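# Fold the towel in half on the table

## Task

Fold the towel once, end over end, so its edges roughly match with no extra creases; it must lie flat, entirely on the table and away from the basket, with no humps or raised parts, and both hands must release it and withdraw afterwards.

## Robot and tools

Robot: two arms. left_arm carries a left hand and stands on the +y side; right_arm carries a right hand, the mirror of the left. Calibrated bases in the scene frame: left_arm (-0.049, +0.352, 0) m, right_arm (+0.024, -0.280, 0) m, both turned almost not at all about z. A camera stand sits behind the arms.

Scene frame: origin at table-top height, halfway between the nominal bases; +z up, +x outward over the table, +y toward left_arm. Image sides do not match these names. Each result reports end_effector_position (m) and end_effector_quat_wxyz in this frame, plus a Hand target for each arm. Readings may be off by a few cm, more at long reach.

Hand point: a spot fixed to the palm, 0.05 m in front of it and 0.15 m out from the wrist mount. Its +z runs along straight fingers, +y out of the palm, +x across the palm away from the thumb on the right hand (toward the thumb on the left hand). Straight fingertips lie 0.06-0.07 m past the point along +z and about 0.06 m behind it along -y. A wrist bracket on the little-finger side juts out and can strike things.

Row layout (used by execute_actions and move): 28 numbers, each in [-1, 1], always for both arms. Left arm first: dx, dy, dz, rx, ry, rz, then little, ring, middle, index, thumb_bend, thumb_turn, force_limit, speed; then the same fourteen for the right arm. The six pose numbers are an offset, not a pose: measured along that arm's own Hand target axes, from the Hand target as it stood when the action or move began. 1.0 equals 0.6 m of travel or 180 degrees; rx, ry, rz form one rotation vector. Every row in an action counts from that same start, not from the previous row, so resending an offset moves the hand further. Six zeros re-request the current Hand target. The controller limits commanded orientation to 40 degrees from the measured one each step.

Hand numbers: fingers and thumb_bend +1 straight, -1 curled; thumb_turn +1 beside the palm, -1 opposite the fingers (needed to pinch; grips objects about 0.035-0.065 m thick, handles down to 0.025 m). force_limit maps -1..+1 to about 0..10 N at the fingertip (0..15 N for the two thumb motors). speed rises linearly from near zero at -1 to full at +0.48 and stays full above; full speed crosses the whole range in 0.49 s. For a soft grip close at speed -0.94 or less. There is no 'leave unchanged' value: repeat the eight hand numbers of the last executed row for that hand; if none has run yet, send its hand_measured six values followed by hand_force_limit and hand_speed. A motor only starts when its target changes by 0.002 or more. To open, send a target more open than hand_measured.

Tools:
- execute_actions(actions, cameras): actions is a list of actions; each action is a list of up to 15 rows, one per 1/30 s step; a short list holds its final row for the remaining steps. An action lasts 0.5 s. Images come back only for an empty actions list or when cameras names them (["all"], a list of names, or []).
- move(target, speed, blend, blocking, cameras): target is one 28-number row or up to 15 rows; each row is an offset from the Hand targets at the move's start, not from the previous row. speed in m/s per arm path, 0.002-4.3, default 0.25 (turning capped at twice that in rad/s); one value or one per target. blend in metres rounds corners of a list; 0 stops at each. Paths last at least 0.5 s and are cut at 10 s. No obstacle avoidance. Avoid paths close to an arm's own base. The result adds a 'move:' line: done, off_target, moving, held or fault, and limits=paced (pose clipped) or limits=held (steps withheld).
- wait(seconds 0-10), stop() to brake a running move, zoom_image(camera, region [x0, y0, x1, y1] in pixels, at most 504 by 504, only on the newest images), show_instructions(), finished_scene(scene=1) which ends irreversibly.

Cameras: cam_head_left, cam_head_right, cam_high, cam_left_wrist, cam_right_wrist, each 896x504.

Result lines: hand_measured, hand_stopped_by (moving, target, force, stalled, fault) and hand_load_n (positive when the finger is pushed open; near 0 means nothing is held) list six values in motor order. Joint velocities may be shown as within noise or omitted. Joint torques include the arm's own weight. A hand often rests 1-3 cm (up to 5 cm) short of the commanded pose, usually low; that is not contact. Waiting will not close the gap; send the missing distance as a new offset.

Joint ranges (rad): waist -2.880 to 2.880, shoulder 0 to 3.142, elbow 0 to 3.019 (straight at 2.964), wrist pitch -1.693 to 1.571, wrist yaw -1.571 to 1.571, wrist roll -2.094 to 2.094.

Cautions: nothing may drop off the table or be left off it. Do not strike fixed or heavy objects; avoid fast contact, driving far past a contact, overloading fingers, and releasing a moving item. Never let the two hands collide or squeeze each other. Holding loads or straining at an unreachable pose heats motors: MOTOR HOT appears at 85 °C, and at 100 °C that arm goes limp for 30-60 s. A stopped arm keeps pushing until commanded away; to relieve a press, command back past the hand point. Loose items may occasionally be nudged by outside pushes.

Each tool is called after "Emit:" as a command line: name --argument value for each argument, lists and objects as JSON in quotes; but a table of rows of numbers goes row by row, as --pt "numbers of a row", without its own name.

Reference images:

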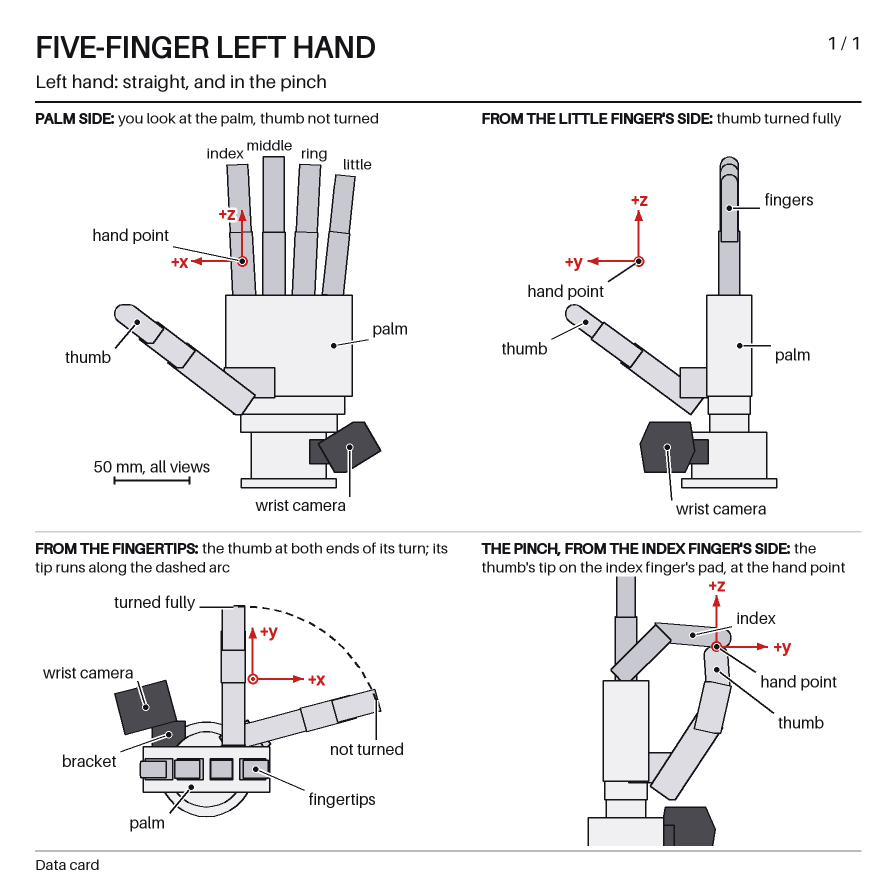

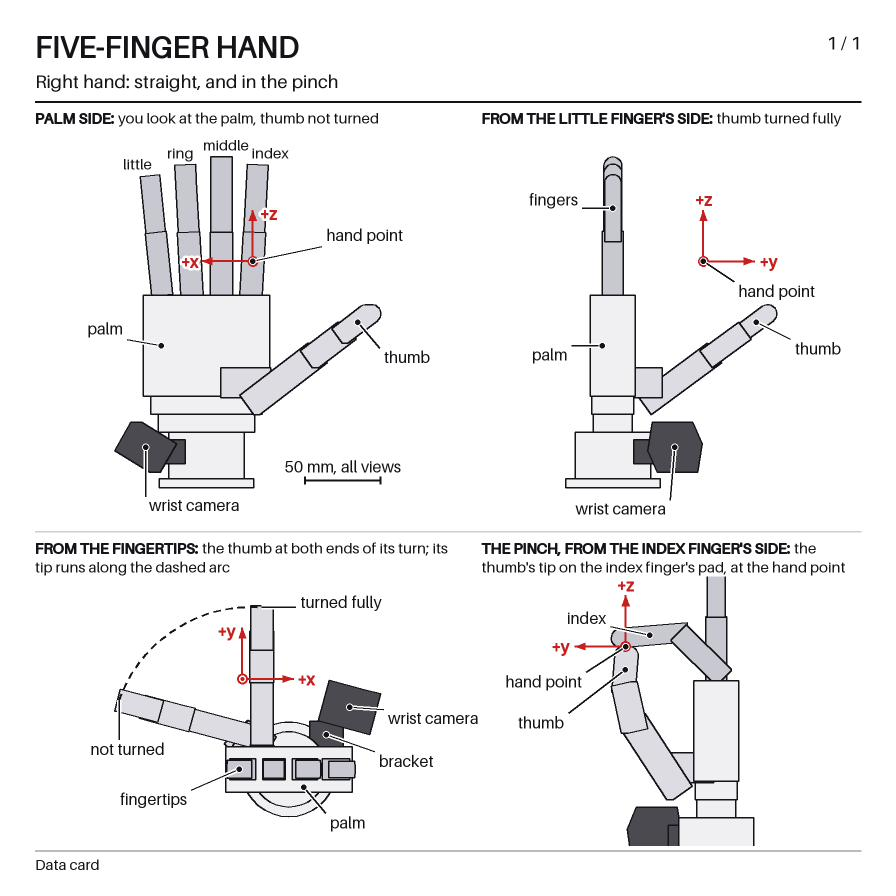

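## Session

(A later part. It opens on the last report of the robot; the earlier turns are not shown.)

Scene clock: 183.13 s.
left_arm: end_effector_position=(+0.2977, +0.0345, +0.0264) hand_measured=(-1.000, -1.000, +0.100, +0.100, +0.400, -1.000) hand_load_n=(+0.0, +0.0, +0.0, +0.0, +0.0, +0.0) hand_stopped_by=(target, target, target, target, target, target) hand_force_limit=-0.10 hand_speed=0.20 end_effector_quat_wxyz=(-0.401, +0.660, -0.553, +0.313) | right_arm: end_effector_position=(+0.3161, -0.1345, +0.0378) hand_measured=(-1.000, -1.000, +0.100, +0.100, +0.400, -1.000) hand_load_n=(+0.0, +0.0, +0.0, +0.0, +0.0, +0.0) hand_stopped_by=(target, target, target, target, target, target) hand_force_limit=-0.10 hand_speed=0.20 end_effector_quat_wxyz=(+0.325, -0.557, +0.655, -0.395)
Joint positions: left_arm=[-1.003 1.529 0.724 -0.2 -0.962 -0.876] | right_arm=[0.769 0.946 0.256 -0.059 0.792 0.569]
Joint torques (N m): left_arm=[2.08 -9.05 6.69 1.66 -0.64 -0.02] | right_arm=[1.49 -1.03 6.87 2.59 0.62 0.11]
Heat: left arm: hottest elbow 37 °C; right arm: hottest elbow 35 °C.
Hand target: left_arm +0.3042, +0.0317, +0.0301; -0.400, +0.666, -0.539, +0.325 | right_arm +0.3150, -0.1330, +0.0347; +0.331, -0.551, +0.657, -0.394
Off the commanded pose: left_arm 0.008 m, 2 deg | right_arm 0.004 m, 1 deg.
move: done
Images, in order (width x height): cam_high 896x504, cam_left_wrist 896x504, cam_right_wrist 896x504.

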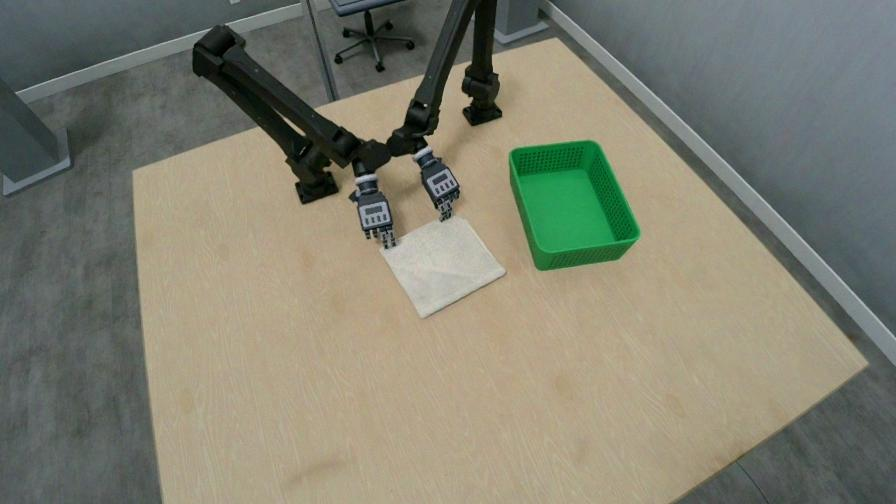

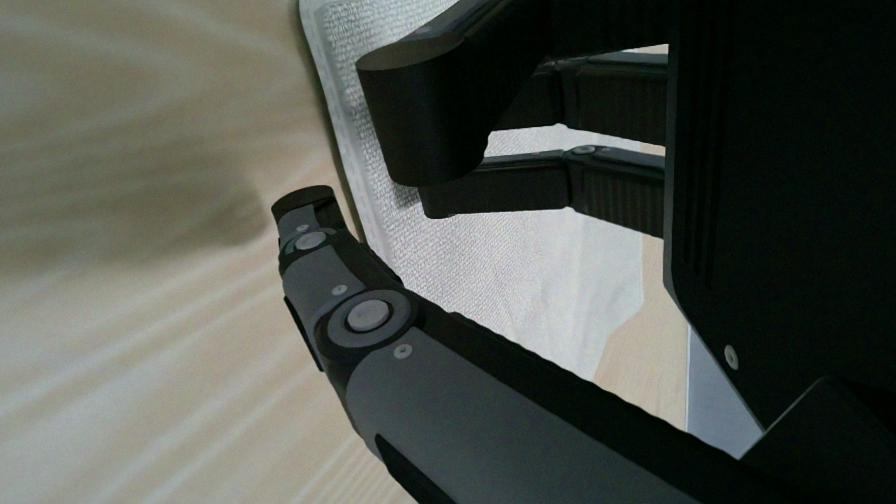

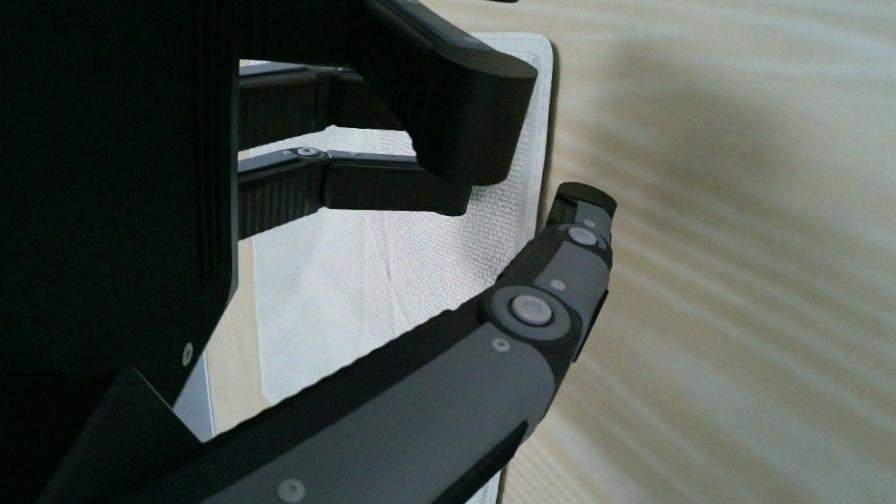

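Emit:
move --target '[0.0021,0.0131,0.0180,0,0,0, -1,-1,0.1,0.1,0.4,-1,-0.1,0.2, -0.0017,0.0175,0.0204,0,0,0, -1,-1,0.1,0.1,0.4,-1,-0.1,0.2]' --cameras '["cam_left_wrist","cam_right_wrist","cam_high"]' --speed 0.1

Emit:
zoom_image --camera "cam_high" --region '[360, 190, 530, 330]'

Scene clock: 185.37 s.
left_arm: end_effector_position=(+0.3066, +0.0304, +0.0245) hand_measured=(-1.000, -1.000, +0.100, +0.100, +0.400, -1.000) hand_load_n=(+0.0, +0.0, -0.5, +0.0, +0.0, +0.0) hand_stopped_by=(target, target, target, target, target, target) hand_force_limit=-0.10 hand_speed=0.20 end_effector_quat_wxyz=(-0.399, +0.666, -0.540, +0.326) | right_arm: end_effector_position=(+0.3262, -0.1248, +0.0346) hand_measured=(-1.000, -1.000, +0.100, +0.100, +0.400, -1.000) hand_load_n=(+0.0, +0.0, -1.5, +0.0, +0.0, +0.0) hand_stopped_by=(target, target, target, target, target, target) hand_force_limit=-0.10 hand_speed=0.20 end_effector_quat_wxyz=(+0.344, -0.545, +0.656, -0.393)
Joint positions: left_arm=[-0.993 1.55 0.724 -0.143 -0.963 -0.876] | right_arm=[0.769 1.015 0.251 0.06 0.792 0.569]
Joint torques (N m): left_arm=[2.2 -7.82 6.22 1.66 -0.33 0.14] | right_arm=[-0.38 -0.56 5.52 2.29 0.05 -0.06]
Heat: left arm: hottest elbow 37 °C; right arm: hottest elbow 35 °C.
Hand target: left_arm +0.3102, +0.0316, +0.0181; -0.400, +0.666, -0.539, +0.325 | right_arm +0.3209, -0.1331, +0.0196; +0.331, -0.551, +0.657, -0.394
Off the commanded pose: left_arm 0.008 m, 0 deg | right_arm 0.018 m, 2 deg.
move: off_target (right_arm)
Images, in order (width x height): cam_high 896x504, cam_left_wrist 896x504, cam_right_wrist 896x504.

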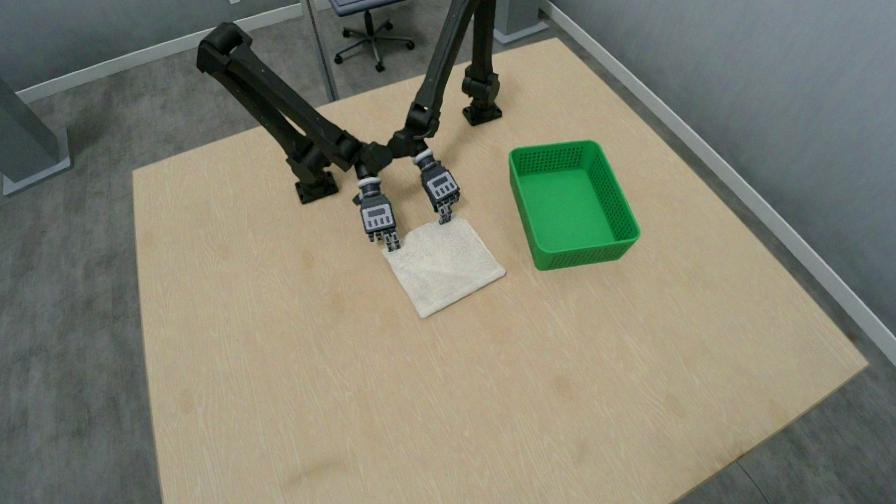

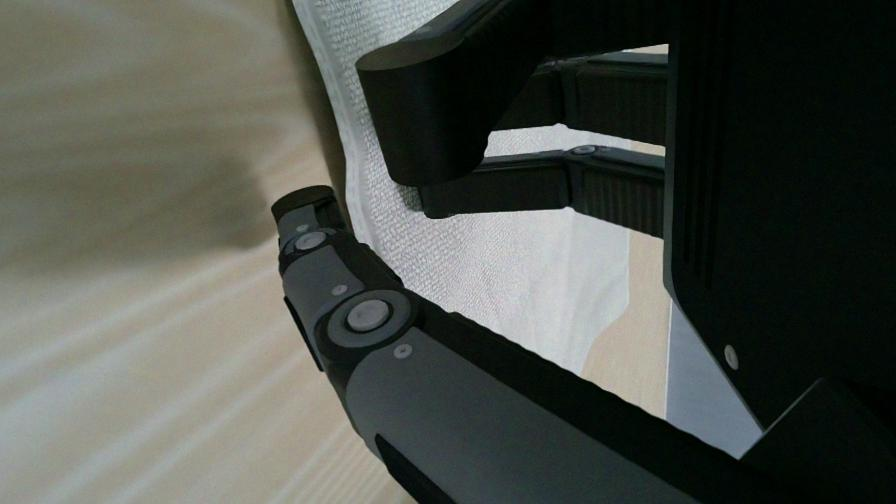

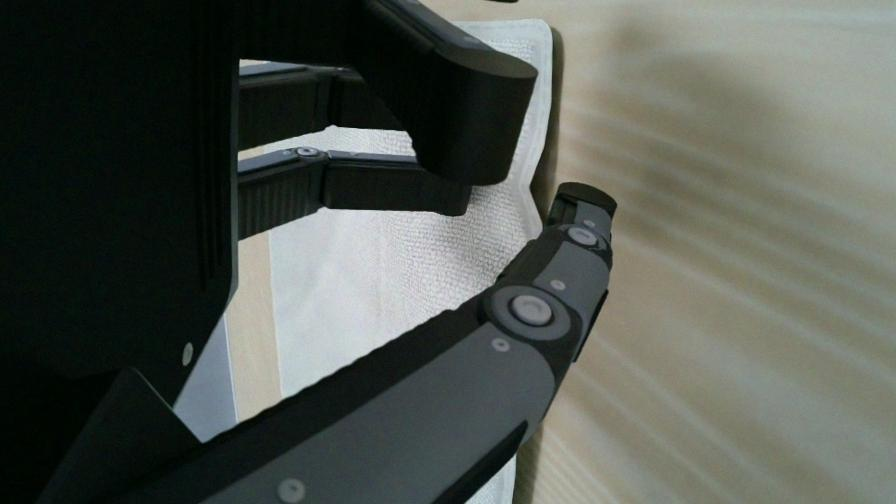

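Scaled by 2.965 from the camera's 896x504 image, which has a finer 1280x720 frame.

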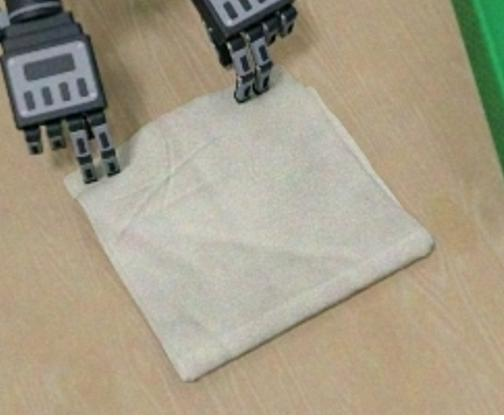

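Emit:
move --target '[0,0,0,0,0,0, -1,-1,-0.3,-0.3,0.2,-1,-0.1,-0.6, 0,0,0,0,0,0, -1,-1,-0.3,-0.3,0.2,-1,-0.1,-0.6]' --cameras '["cam_left_wrist","cam_right_wrist","cam_high"]' --speed 0.1

Emit:
zoom_image --camera "cam_high" --region '[360, 190, 530, 330]'

Scene clock: 187.43 s.
left_arm: end_effector_position=(+0.3067, +0.0313, +0.0210) hand_measured=(-1.000, -1.000, -0.262, -0.296, +0.206, -1.000) hand_load_n=(+0.0, +0.0, +7.0, +4.5, +5.5, +0.5) hand_stopped_by=(target, target, force, force, target, target) hand_force_limit=-0.10 hand_speed=-0.60 end_effector_quat_wxyz=(-0.399, +0.666, -0.542, +0.323) | right_arm: end_effector_position=(+0.3239, -0.1259, +0.0300) hand_measured=(-1.000, -1.000, -0.262, -0.296, +0.206, -1.000) hand_load_n=(+0.0, +0.5, +8.5, +5.5, +7.0, +0.5) hand_stopped_by=(target, target, force, force, force, target) hand_force_limit=-0.10 hand_speed=-0.60 end_effector_quat_wxyz=(+0.341, -0.546, +0.658, -0.391)
Joint positions: left_arm=[-0.991 1.558 0.724 -0.141 -0.962 -0.876] | right_arm=[0.769 1.022 0.244 0.063 0.789 0.578]
Joint torques (N m): left_arm=[2.08 -8.7 6.16 1.58 -0.38 0.14] | right_arm=[-0.38 -0.91 5.96 2.3 0.14 -0.05]
Heat: left arm: hottest elbow 37 °C; right arm: hottest elbow 35 °C.
Hand target: left_arm +0.3102, +0.0316, +0.0181; -0.400, +0.666, -0.539, +0.325 | right_arm +0.3208, -0.1331, +0.0196; +0.331, -0.551, +0.657, -0.394
Off the commanded pose: left_arm 0.005 m, 0 deg | right_arm 0.013 m, 1 deg.
move: off_target (right_arm)
Images, in order (width x height): cam_high 896x504, cam_left_wrist 896x504, cam_right_wrist 896x504.

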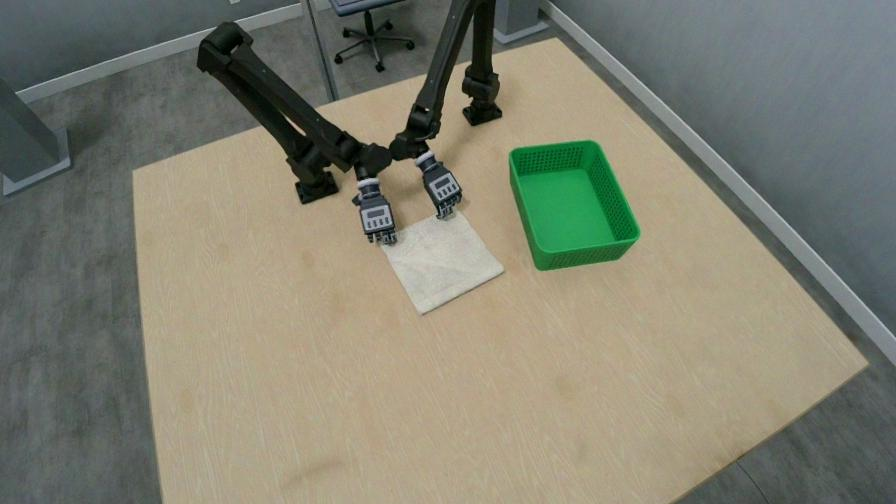

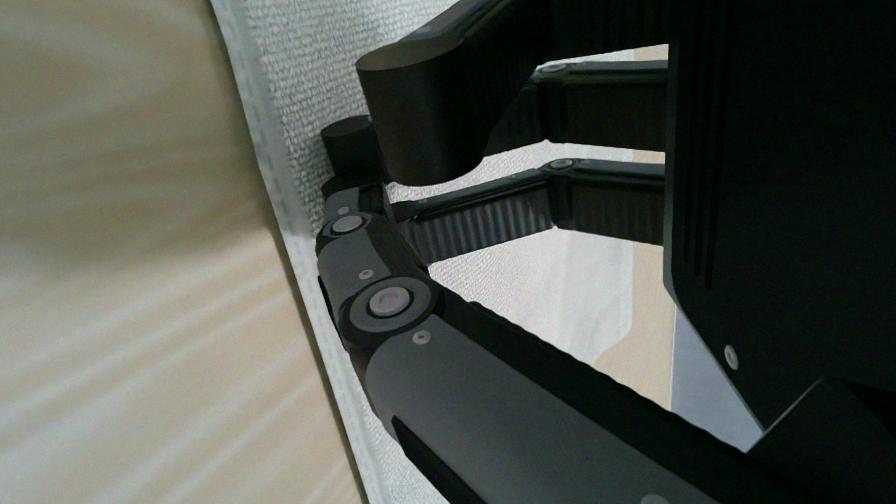

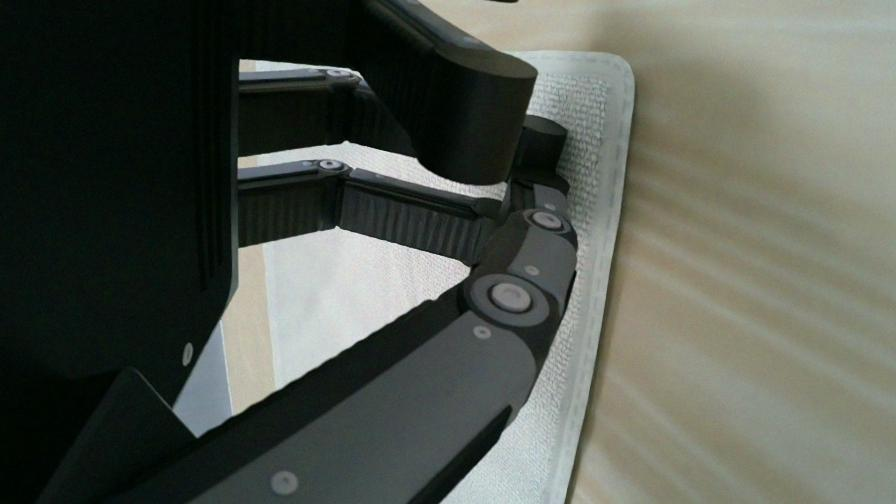

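Scaled by 2.965 from the camera's 896x504 image, which has a finer 1280x720 frame.

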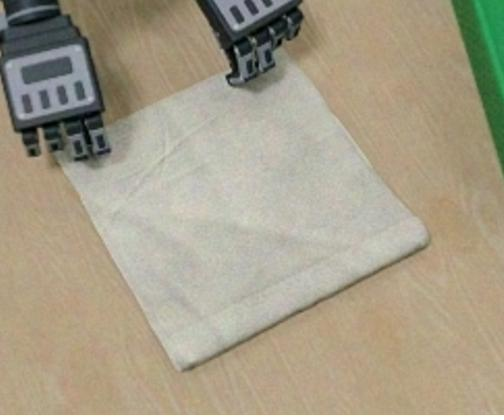

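Emit:
move --pt "0 0 0 0 0 0 -1 -1 0.1 0.1 0.4 -1 -0.1 0.0 0 0 0 0 0 0 -1 -1 0.1 0.1 0.4 -1 -0.1 0.0" --pt "-0.07 -0.15 -0.12 0 0 0 -1 -1 0.1 0.1 0.4 -1 -0.1 0.0 0.08 -0.15 -0.10 0 0 0 -1 -1 0.1 0.1 0.4 -1 -0.1 0.0" --cameras '["all"]' --speed 0.15

Emit:
zoom_image --camera "cam_high" --region '[360, 190, 530, 330]'

Emit:
zoom_image --camera "cam_head_right" --region '[340, 170, 480, 270]'

Emit:
zoom_image --camera "cam_head_left" --region '[340, 170, 480, 270]'

Scene clock: 193.33 s.
left_arm: end_effector_position=(+0.2733, +0.0807, +0.1122) hand_measured=(-1.000, -1.000, +0.100, +0.100, +0.400, -1.000) hand_load_n=(+0.0, +0.0, +0.0, +0.0, +0.0, +0.0) hand_stopped_by=(target, target, target, target, target, target) hand_force_limit=-0.10 hand_speed=0.00 end_effector_quat_wxyz=(-0.403, +0.664, -0.550, +0.308) | right_arm: end_effector_position=(+0.2921, -0.1819, +0.0988) hand_measured=(-1.000, -1.000, +0.100, +0.100, +0.400, -1.000) hand_load_n=(+0.0, +0.0, +0.0, +0.0, +0.0, +0.0) hand_stopped_by=(target, target, target, target, target, target) hand_force_limit=-0.10 hand_speed=0.00 end_effector_quat_wxyz=(+0.316, -0.560, +0.660, -0.388)
Joint positions: left_arm=[-0.993 1.222 0.712 -0.505 -0.962 -0.884] | right_arm=[0.646 0.53 0.308 -0.483 0.693 0.477]
Joint torques (N m): left_arm=[1.2 -6.83 11.03 0.4 -0.63 -0.03] | right_arm=[-0.38 0.32 14.46 1.06 0.17 -0.13]
Heat: left arm: hottest elbow 36 °C; right arm: hottest elbow 35 °C.
Hand target: left_arm +0.2805, +0.0684, +0.1314; -0.400, +0.666, -0.539, +0.325 | right_arm +0.3020, -0.1786, +0.1271; +0.331, -0.551, +0.657, -0.394
Off the commanded pose: left_arm 0.024 m, 2 deg | right_arm 0.030 m, 2 deg.
move: off_target (left_arm, right_arm)

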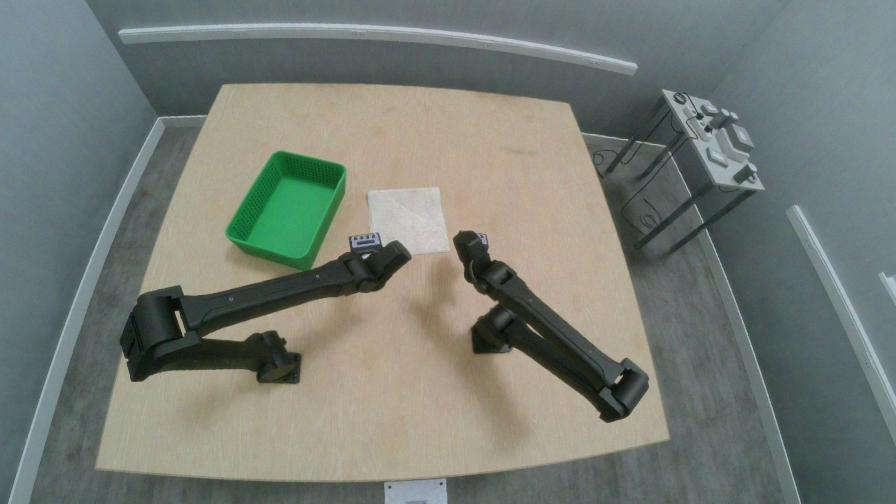

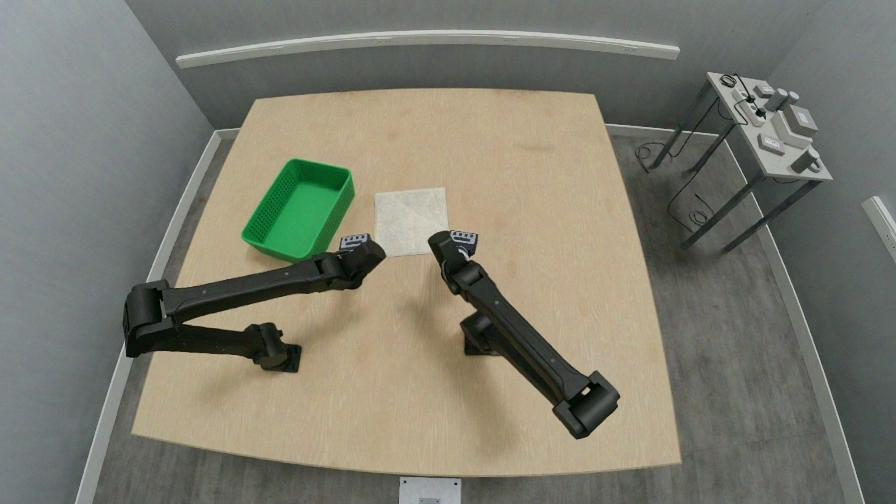

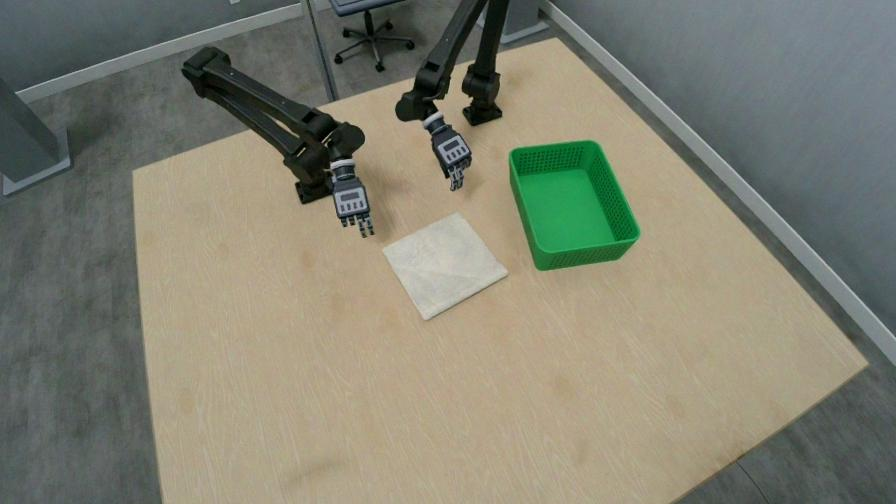

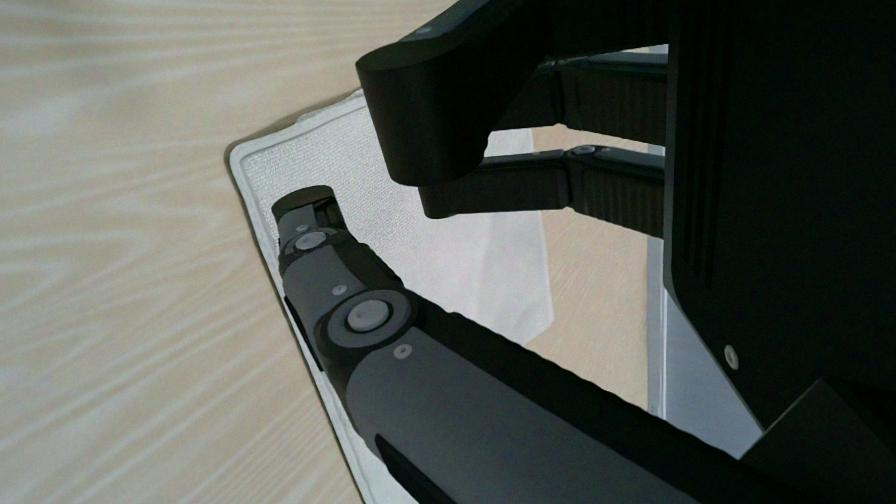

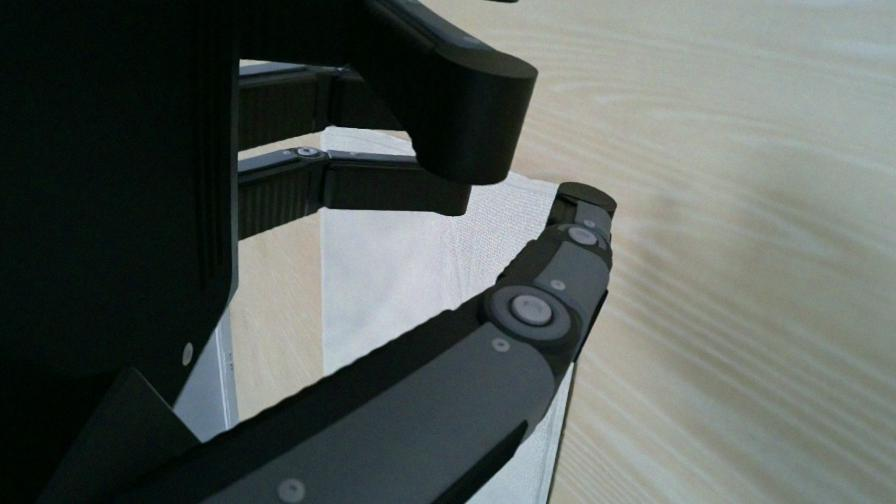

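Scaled by 2.965 from the camera's 896x504 image, which has a finer 1280x720 frame.

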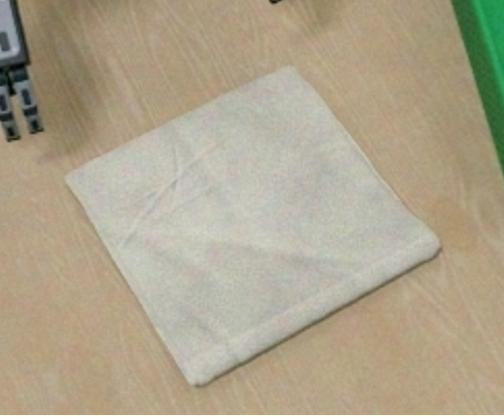

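Scaled by 3.600 from the camera's 896x504 image, which has a finer 1280x720 frame.

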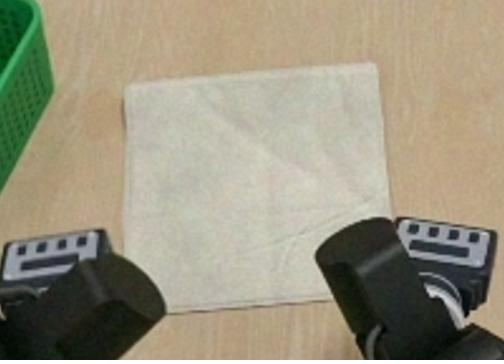

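Scaled by 3.600 from the camera's 896x504 image, which has a finer 1280x720 frame.

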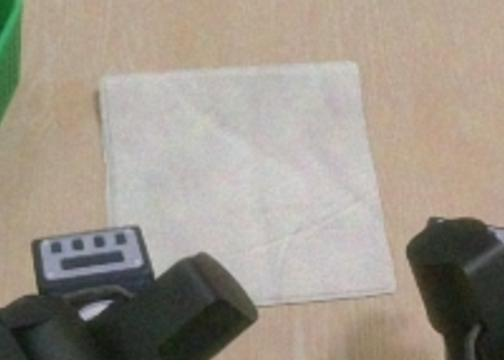

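Emit:
move --target '[-0.1956,-0.1961,-0.0572,0,0,0, -1,-1,0.1,0.1,0.4,-1,-0.1,0.0, 0.197,-0.1929,-0.0632,0,0,0, -1,-1,0.1,0.1,0.4,-1,-0.1,0.0]' --cameras '["all"]' --speed 0.2

Emit:
zoom_image --camera "cam_high" --region '[360, 190, 530, 330]'

Emit:
zoom_image --camera "cam_head_right" --region '[350, 170, 470, 270]'

Emit:
zoom_image --camera "cam_head_left" --region '[350, 170, 470, 270]'

Scene clock: 197.00 s.
left_arm: end_effector_position=(+0.2727, +0.1932, +0.2255) hand_measured=(-1.000, -1.000, +0.100, +0.100, +0.400, -1.000) hand_load_n=(+0.0, +0.0, +0.0, +0.0, +0.0, +0.0) hand_stopped_by=(target, target, target, target, target, target) hand_force_limit=-0.10 hand_speed=0.00 end_effector_quat_wxyz=(-0.397, +0.670, -0.545, +0.310) | right_arm: end_effector_position=(+0.2986, -0.2934, +0.2234) hand_measured=(-1.000, -1.000, +0.100, +0.100, +0.400, -1.000) hand_load_n=(+0.0, +0.0, +0.0, +0.0, +0.0, +0.0) hand_stopped_by=(target, target, target, target, target, target) hand_force_limit=-0.10 hand_speed=0.00 end_effector_quat_wxyz=(+0.330, -0.553, +0.665, -0.380)
Joint positions: left_arm=[-0.731 0.801 0.738 -0.71 -0.79 -0.586] | right_arm=[-0.162 0.377 0.574 -0.714 -0.001 0.021]
Joint torques (N m): left_arm=[1.67 -1.85 13.33 0.68 -0.27 0.17] | right_arm=[-0.5 2.37 14.76 1.33 -0.14 -0.13]
Heat: left arm: hottest elbow 36 °C; right arm: hottest elbow 36 °C.
Hand target: left_arm +0.2803, +0.1885, +0.2513; -0.400, +0.666, -0.539, +0.325 | right_arm +0.3020, -0.2987, +0.2471; +0.331, -0.551, +0.657, -0.394
Off the commanded pose: left_arm 0.027 m, 2 deg | right_arm 0.024 m, 2 deg.
move: off_target (left_arm, right_arm)

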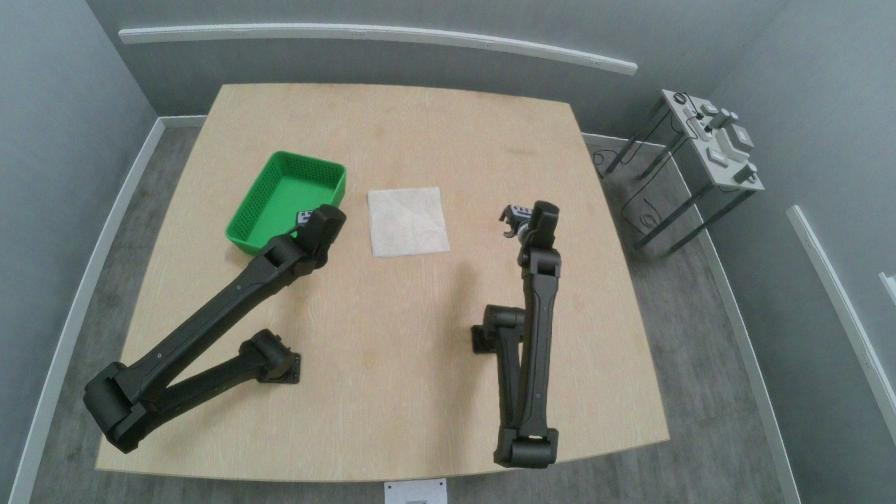

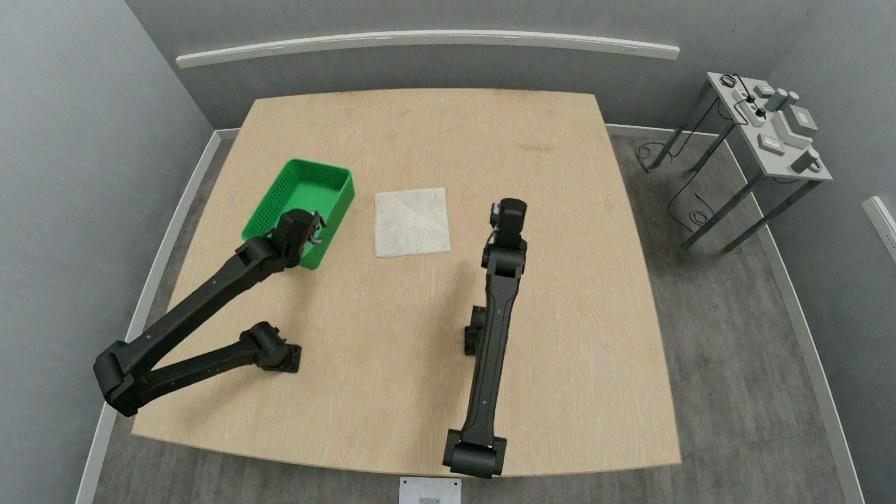

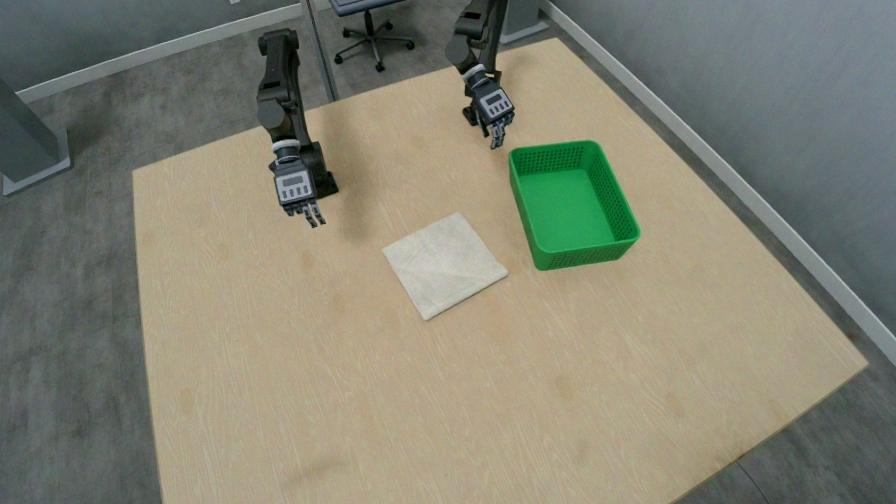

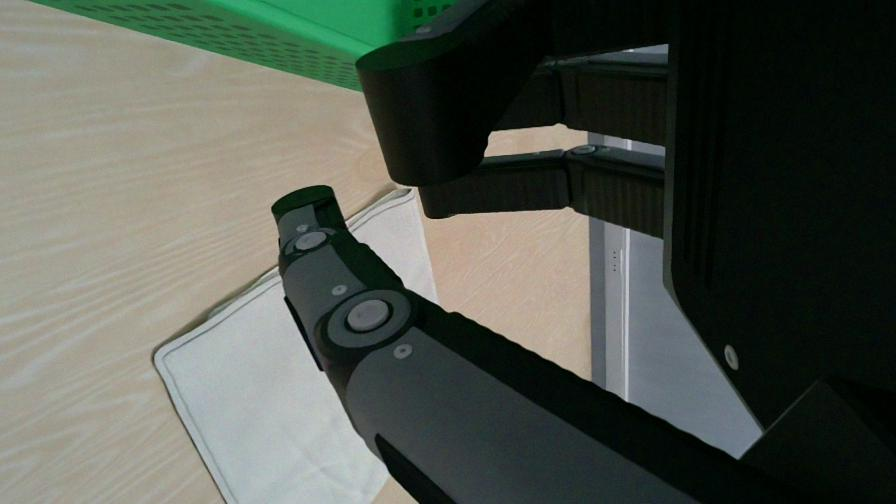

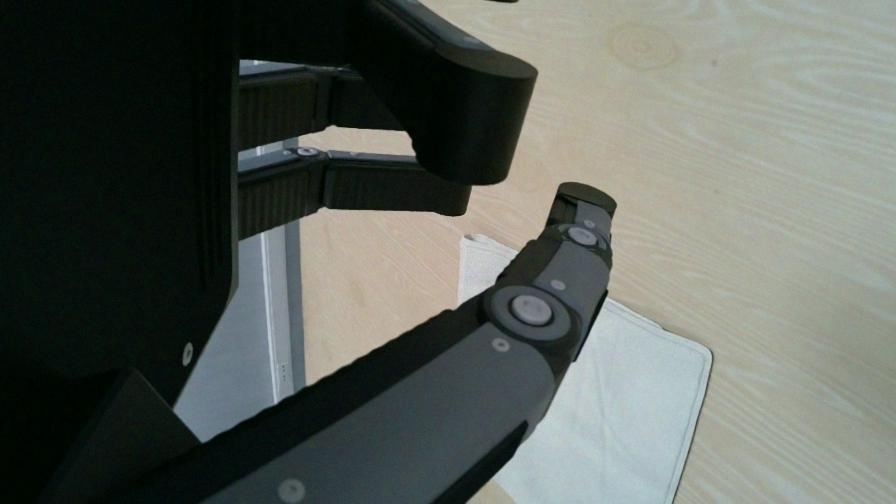

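Scaled by 2.965 from the camera's 896x504 image, which has a finer 1280x720 frame.

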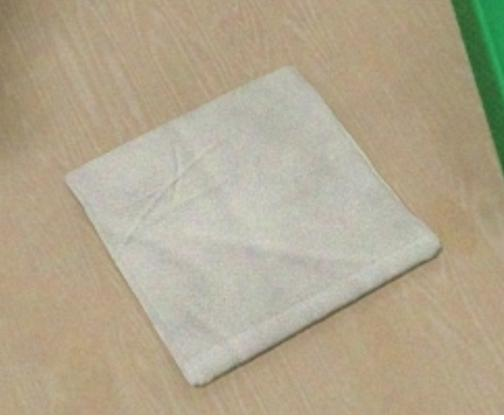

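Scaled by 4.200 from the camera's 896x504 image, which has a finer 1280x720 frame.

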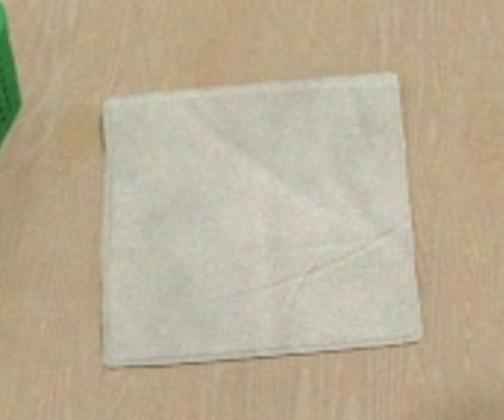

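Scaled by 4.200 from the camera's 896x504 image, which has a finer 1280x720 frame.

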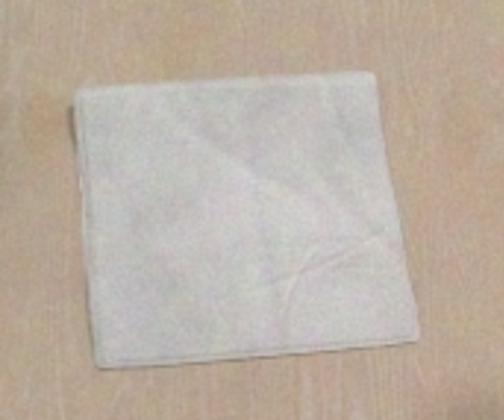

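Emit:
zoom_image --camera "cam_left_wrist" --region '[120, 170, 450, 504]'

Emit:
zoom_image --camera "cam_right_wrist" --region '[430, 200, 760, 504]'

Scaled by 1.509 from the camera's 896x504 image, which has a finer 1280x720 frame.

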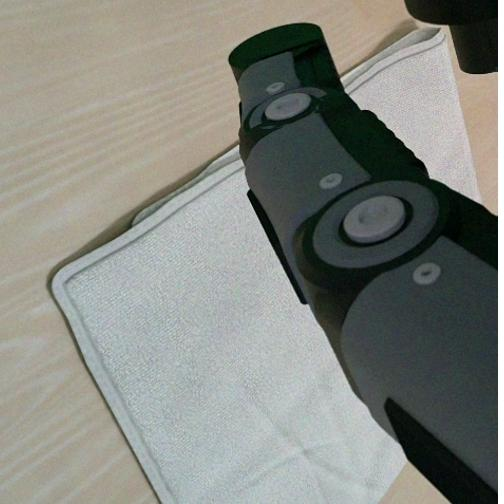

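Scaled by 1.527 from the camera's 896x504 image, which has a finer 1280x720 frame.

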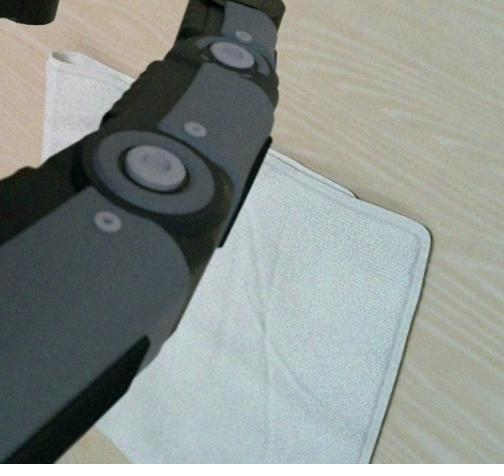

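Emit:
move --target '[0.3022,0.1765,0.3106,0,0,0, -1,0.5,0.5,0.5,0.0,-1,-0.1,0.2, -0.3637,0.1888,0.2732,0,0,0, -1,0.5,0.5,0.5,0.0,-1,-0.1,0.2]' --cameras '["cam_high","cam_left_wrist","cam_right_wrist"]' --speed 0.2

Emit:
zoom_image --camera "cam_high" --region '[360, 190, 530, 330]'

Scene clock: 212.23 s.
left_arm: end_effector_position=(+0.4104, +0.0561, +0.0472) hand_measured=(-1.000, +0.500, +0.500, +0.500, +0.000, -1.000) hand_load_n=(+0.0, +0.0, +0.0, +0.5, +0.0, +0.0) hand_stopped_by=(target, target, target, target, target, target) hand_force_limit=-0.10 hand_speed=0.20 end_effector_quat_wxyz=(-0.401, +0.662, -0.563, +0.290) | right_arm: end_effector_position=(+0.4034, -0.1312, +0.0790) hand_measured=(-1.000, +0.500, +0.500, +0.500, +0.000, -1.000) hand_load_n=(+0.0, +0.0, +0.0, +0.0, +0.0, +0.0) hand_stopped_by=(target, target, target, target, target, target) hand_force_limit=-0.10 hand_speed=0.20 end_effector_quat_wxyz=(+0.310, -0.568, +0.653, -0.394)
Joint positions: left_arm=[-0.755 1.611 0.891 -0.108 -0.805 -0.586] | right_arm=[0.557 1.108 0.479 -0.033 0.627 0.38]
Joint torques (N m): left_arm=[1.2 -11.69 10.86 2 -0.6 -0.06] | right_arm=[-0.03 -4.66 8.69 1.55 0.33 -0.02]
Heat: left arm: hottest elbow 36 °C; right arm: hottest elbow 37 °C.
Hand target: left_arm +0.4295, +0.0358, +0.0716; -0.400, +0.666, -0.539, +0.325 (not the last commanded pose) | right_arm +0.4055, -0.1339, +0.0829; +0.311, -0.564, +0.653, -0.398 (not the last commanded pose)
Off the commanded pose: left_arm 0.037 m, 5 deg | right_arm 0.042 m, 3 deg.
move: held (right_arm; a check stopped the path), off_target (left_arm; braked when a check withheld steps of right_arm); limits=held
pose unreachable (right arm): on one or more control steps of this call, first in action 0 (counted from 0), this arm could not follow its commanded pose, so it was not sent that pose on those steps. It may still have moved: this result reports where it is.
cause: moving toward the commanded pose would bring a part of the arm too close to another arm (a part of this arm just beyond joint 4 (wrist pitch) and a part of the left arm just beyond its joint 4 (wrist pitch), along the way the arms are being sent, or toward where that arm still pushes).
Images, in order (width x height): cam_high 896x504, cam_left_wrist 896x504, cam_right_wrist 896x504.

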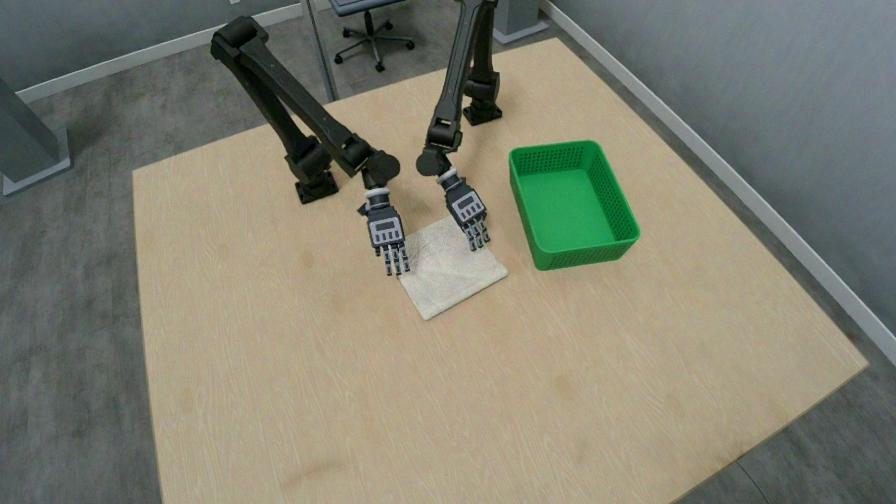

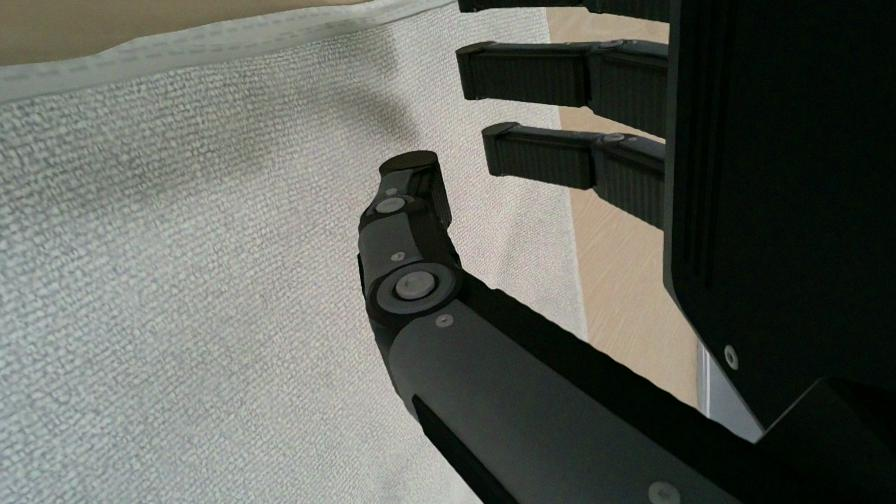

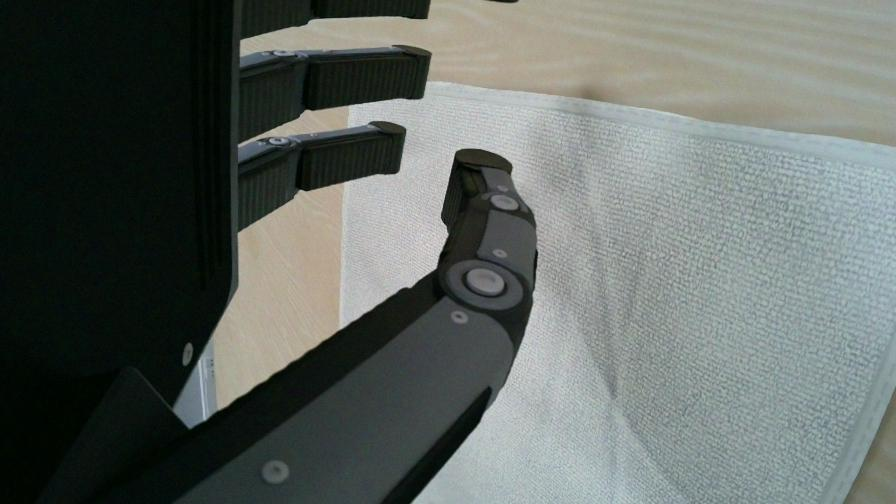

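Scaled by 2.965 from the camera's 896x504 image, which has a finer 1280x720 frame.

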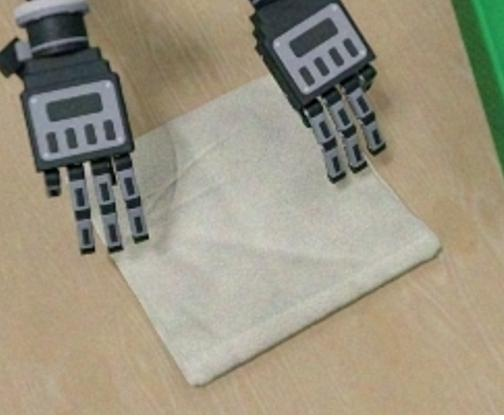

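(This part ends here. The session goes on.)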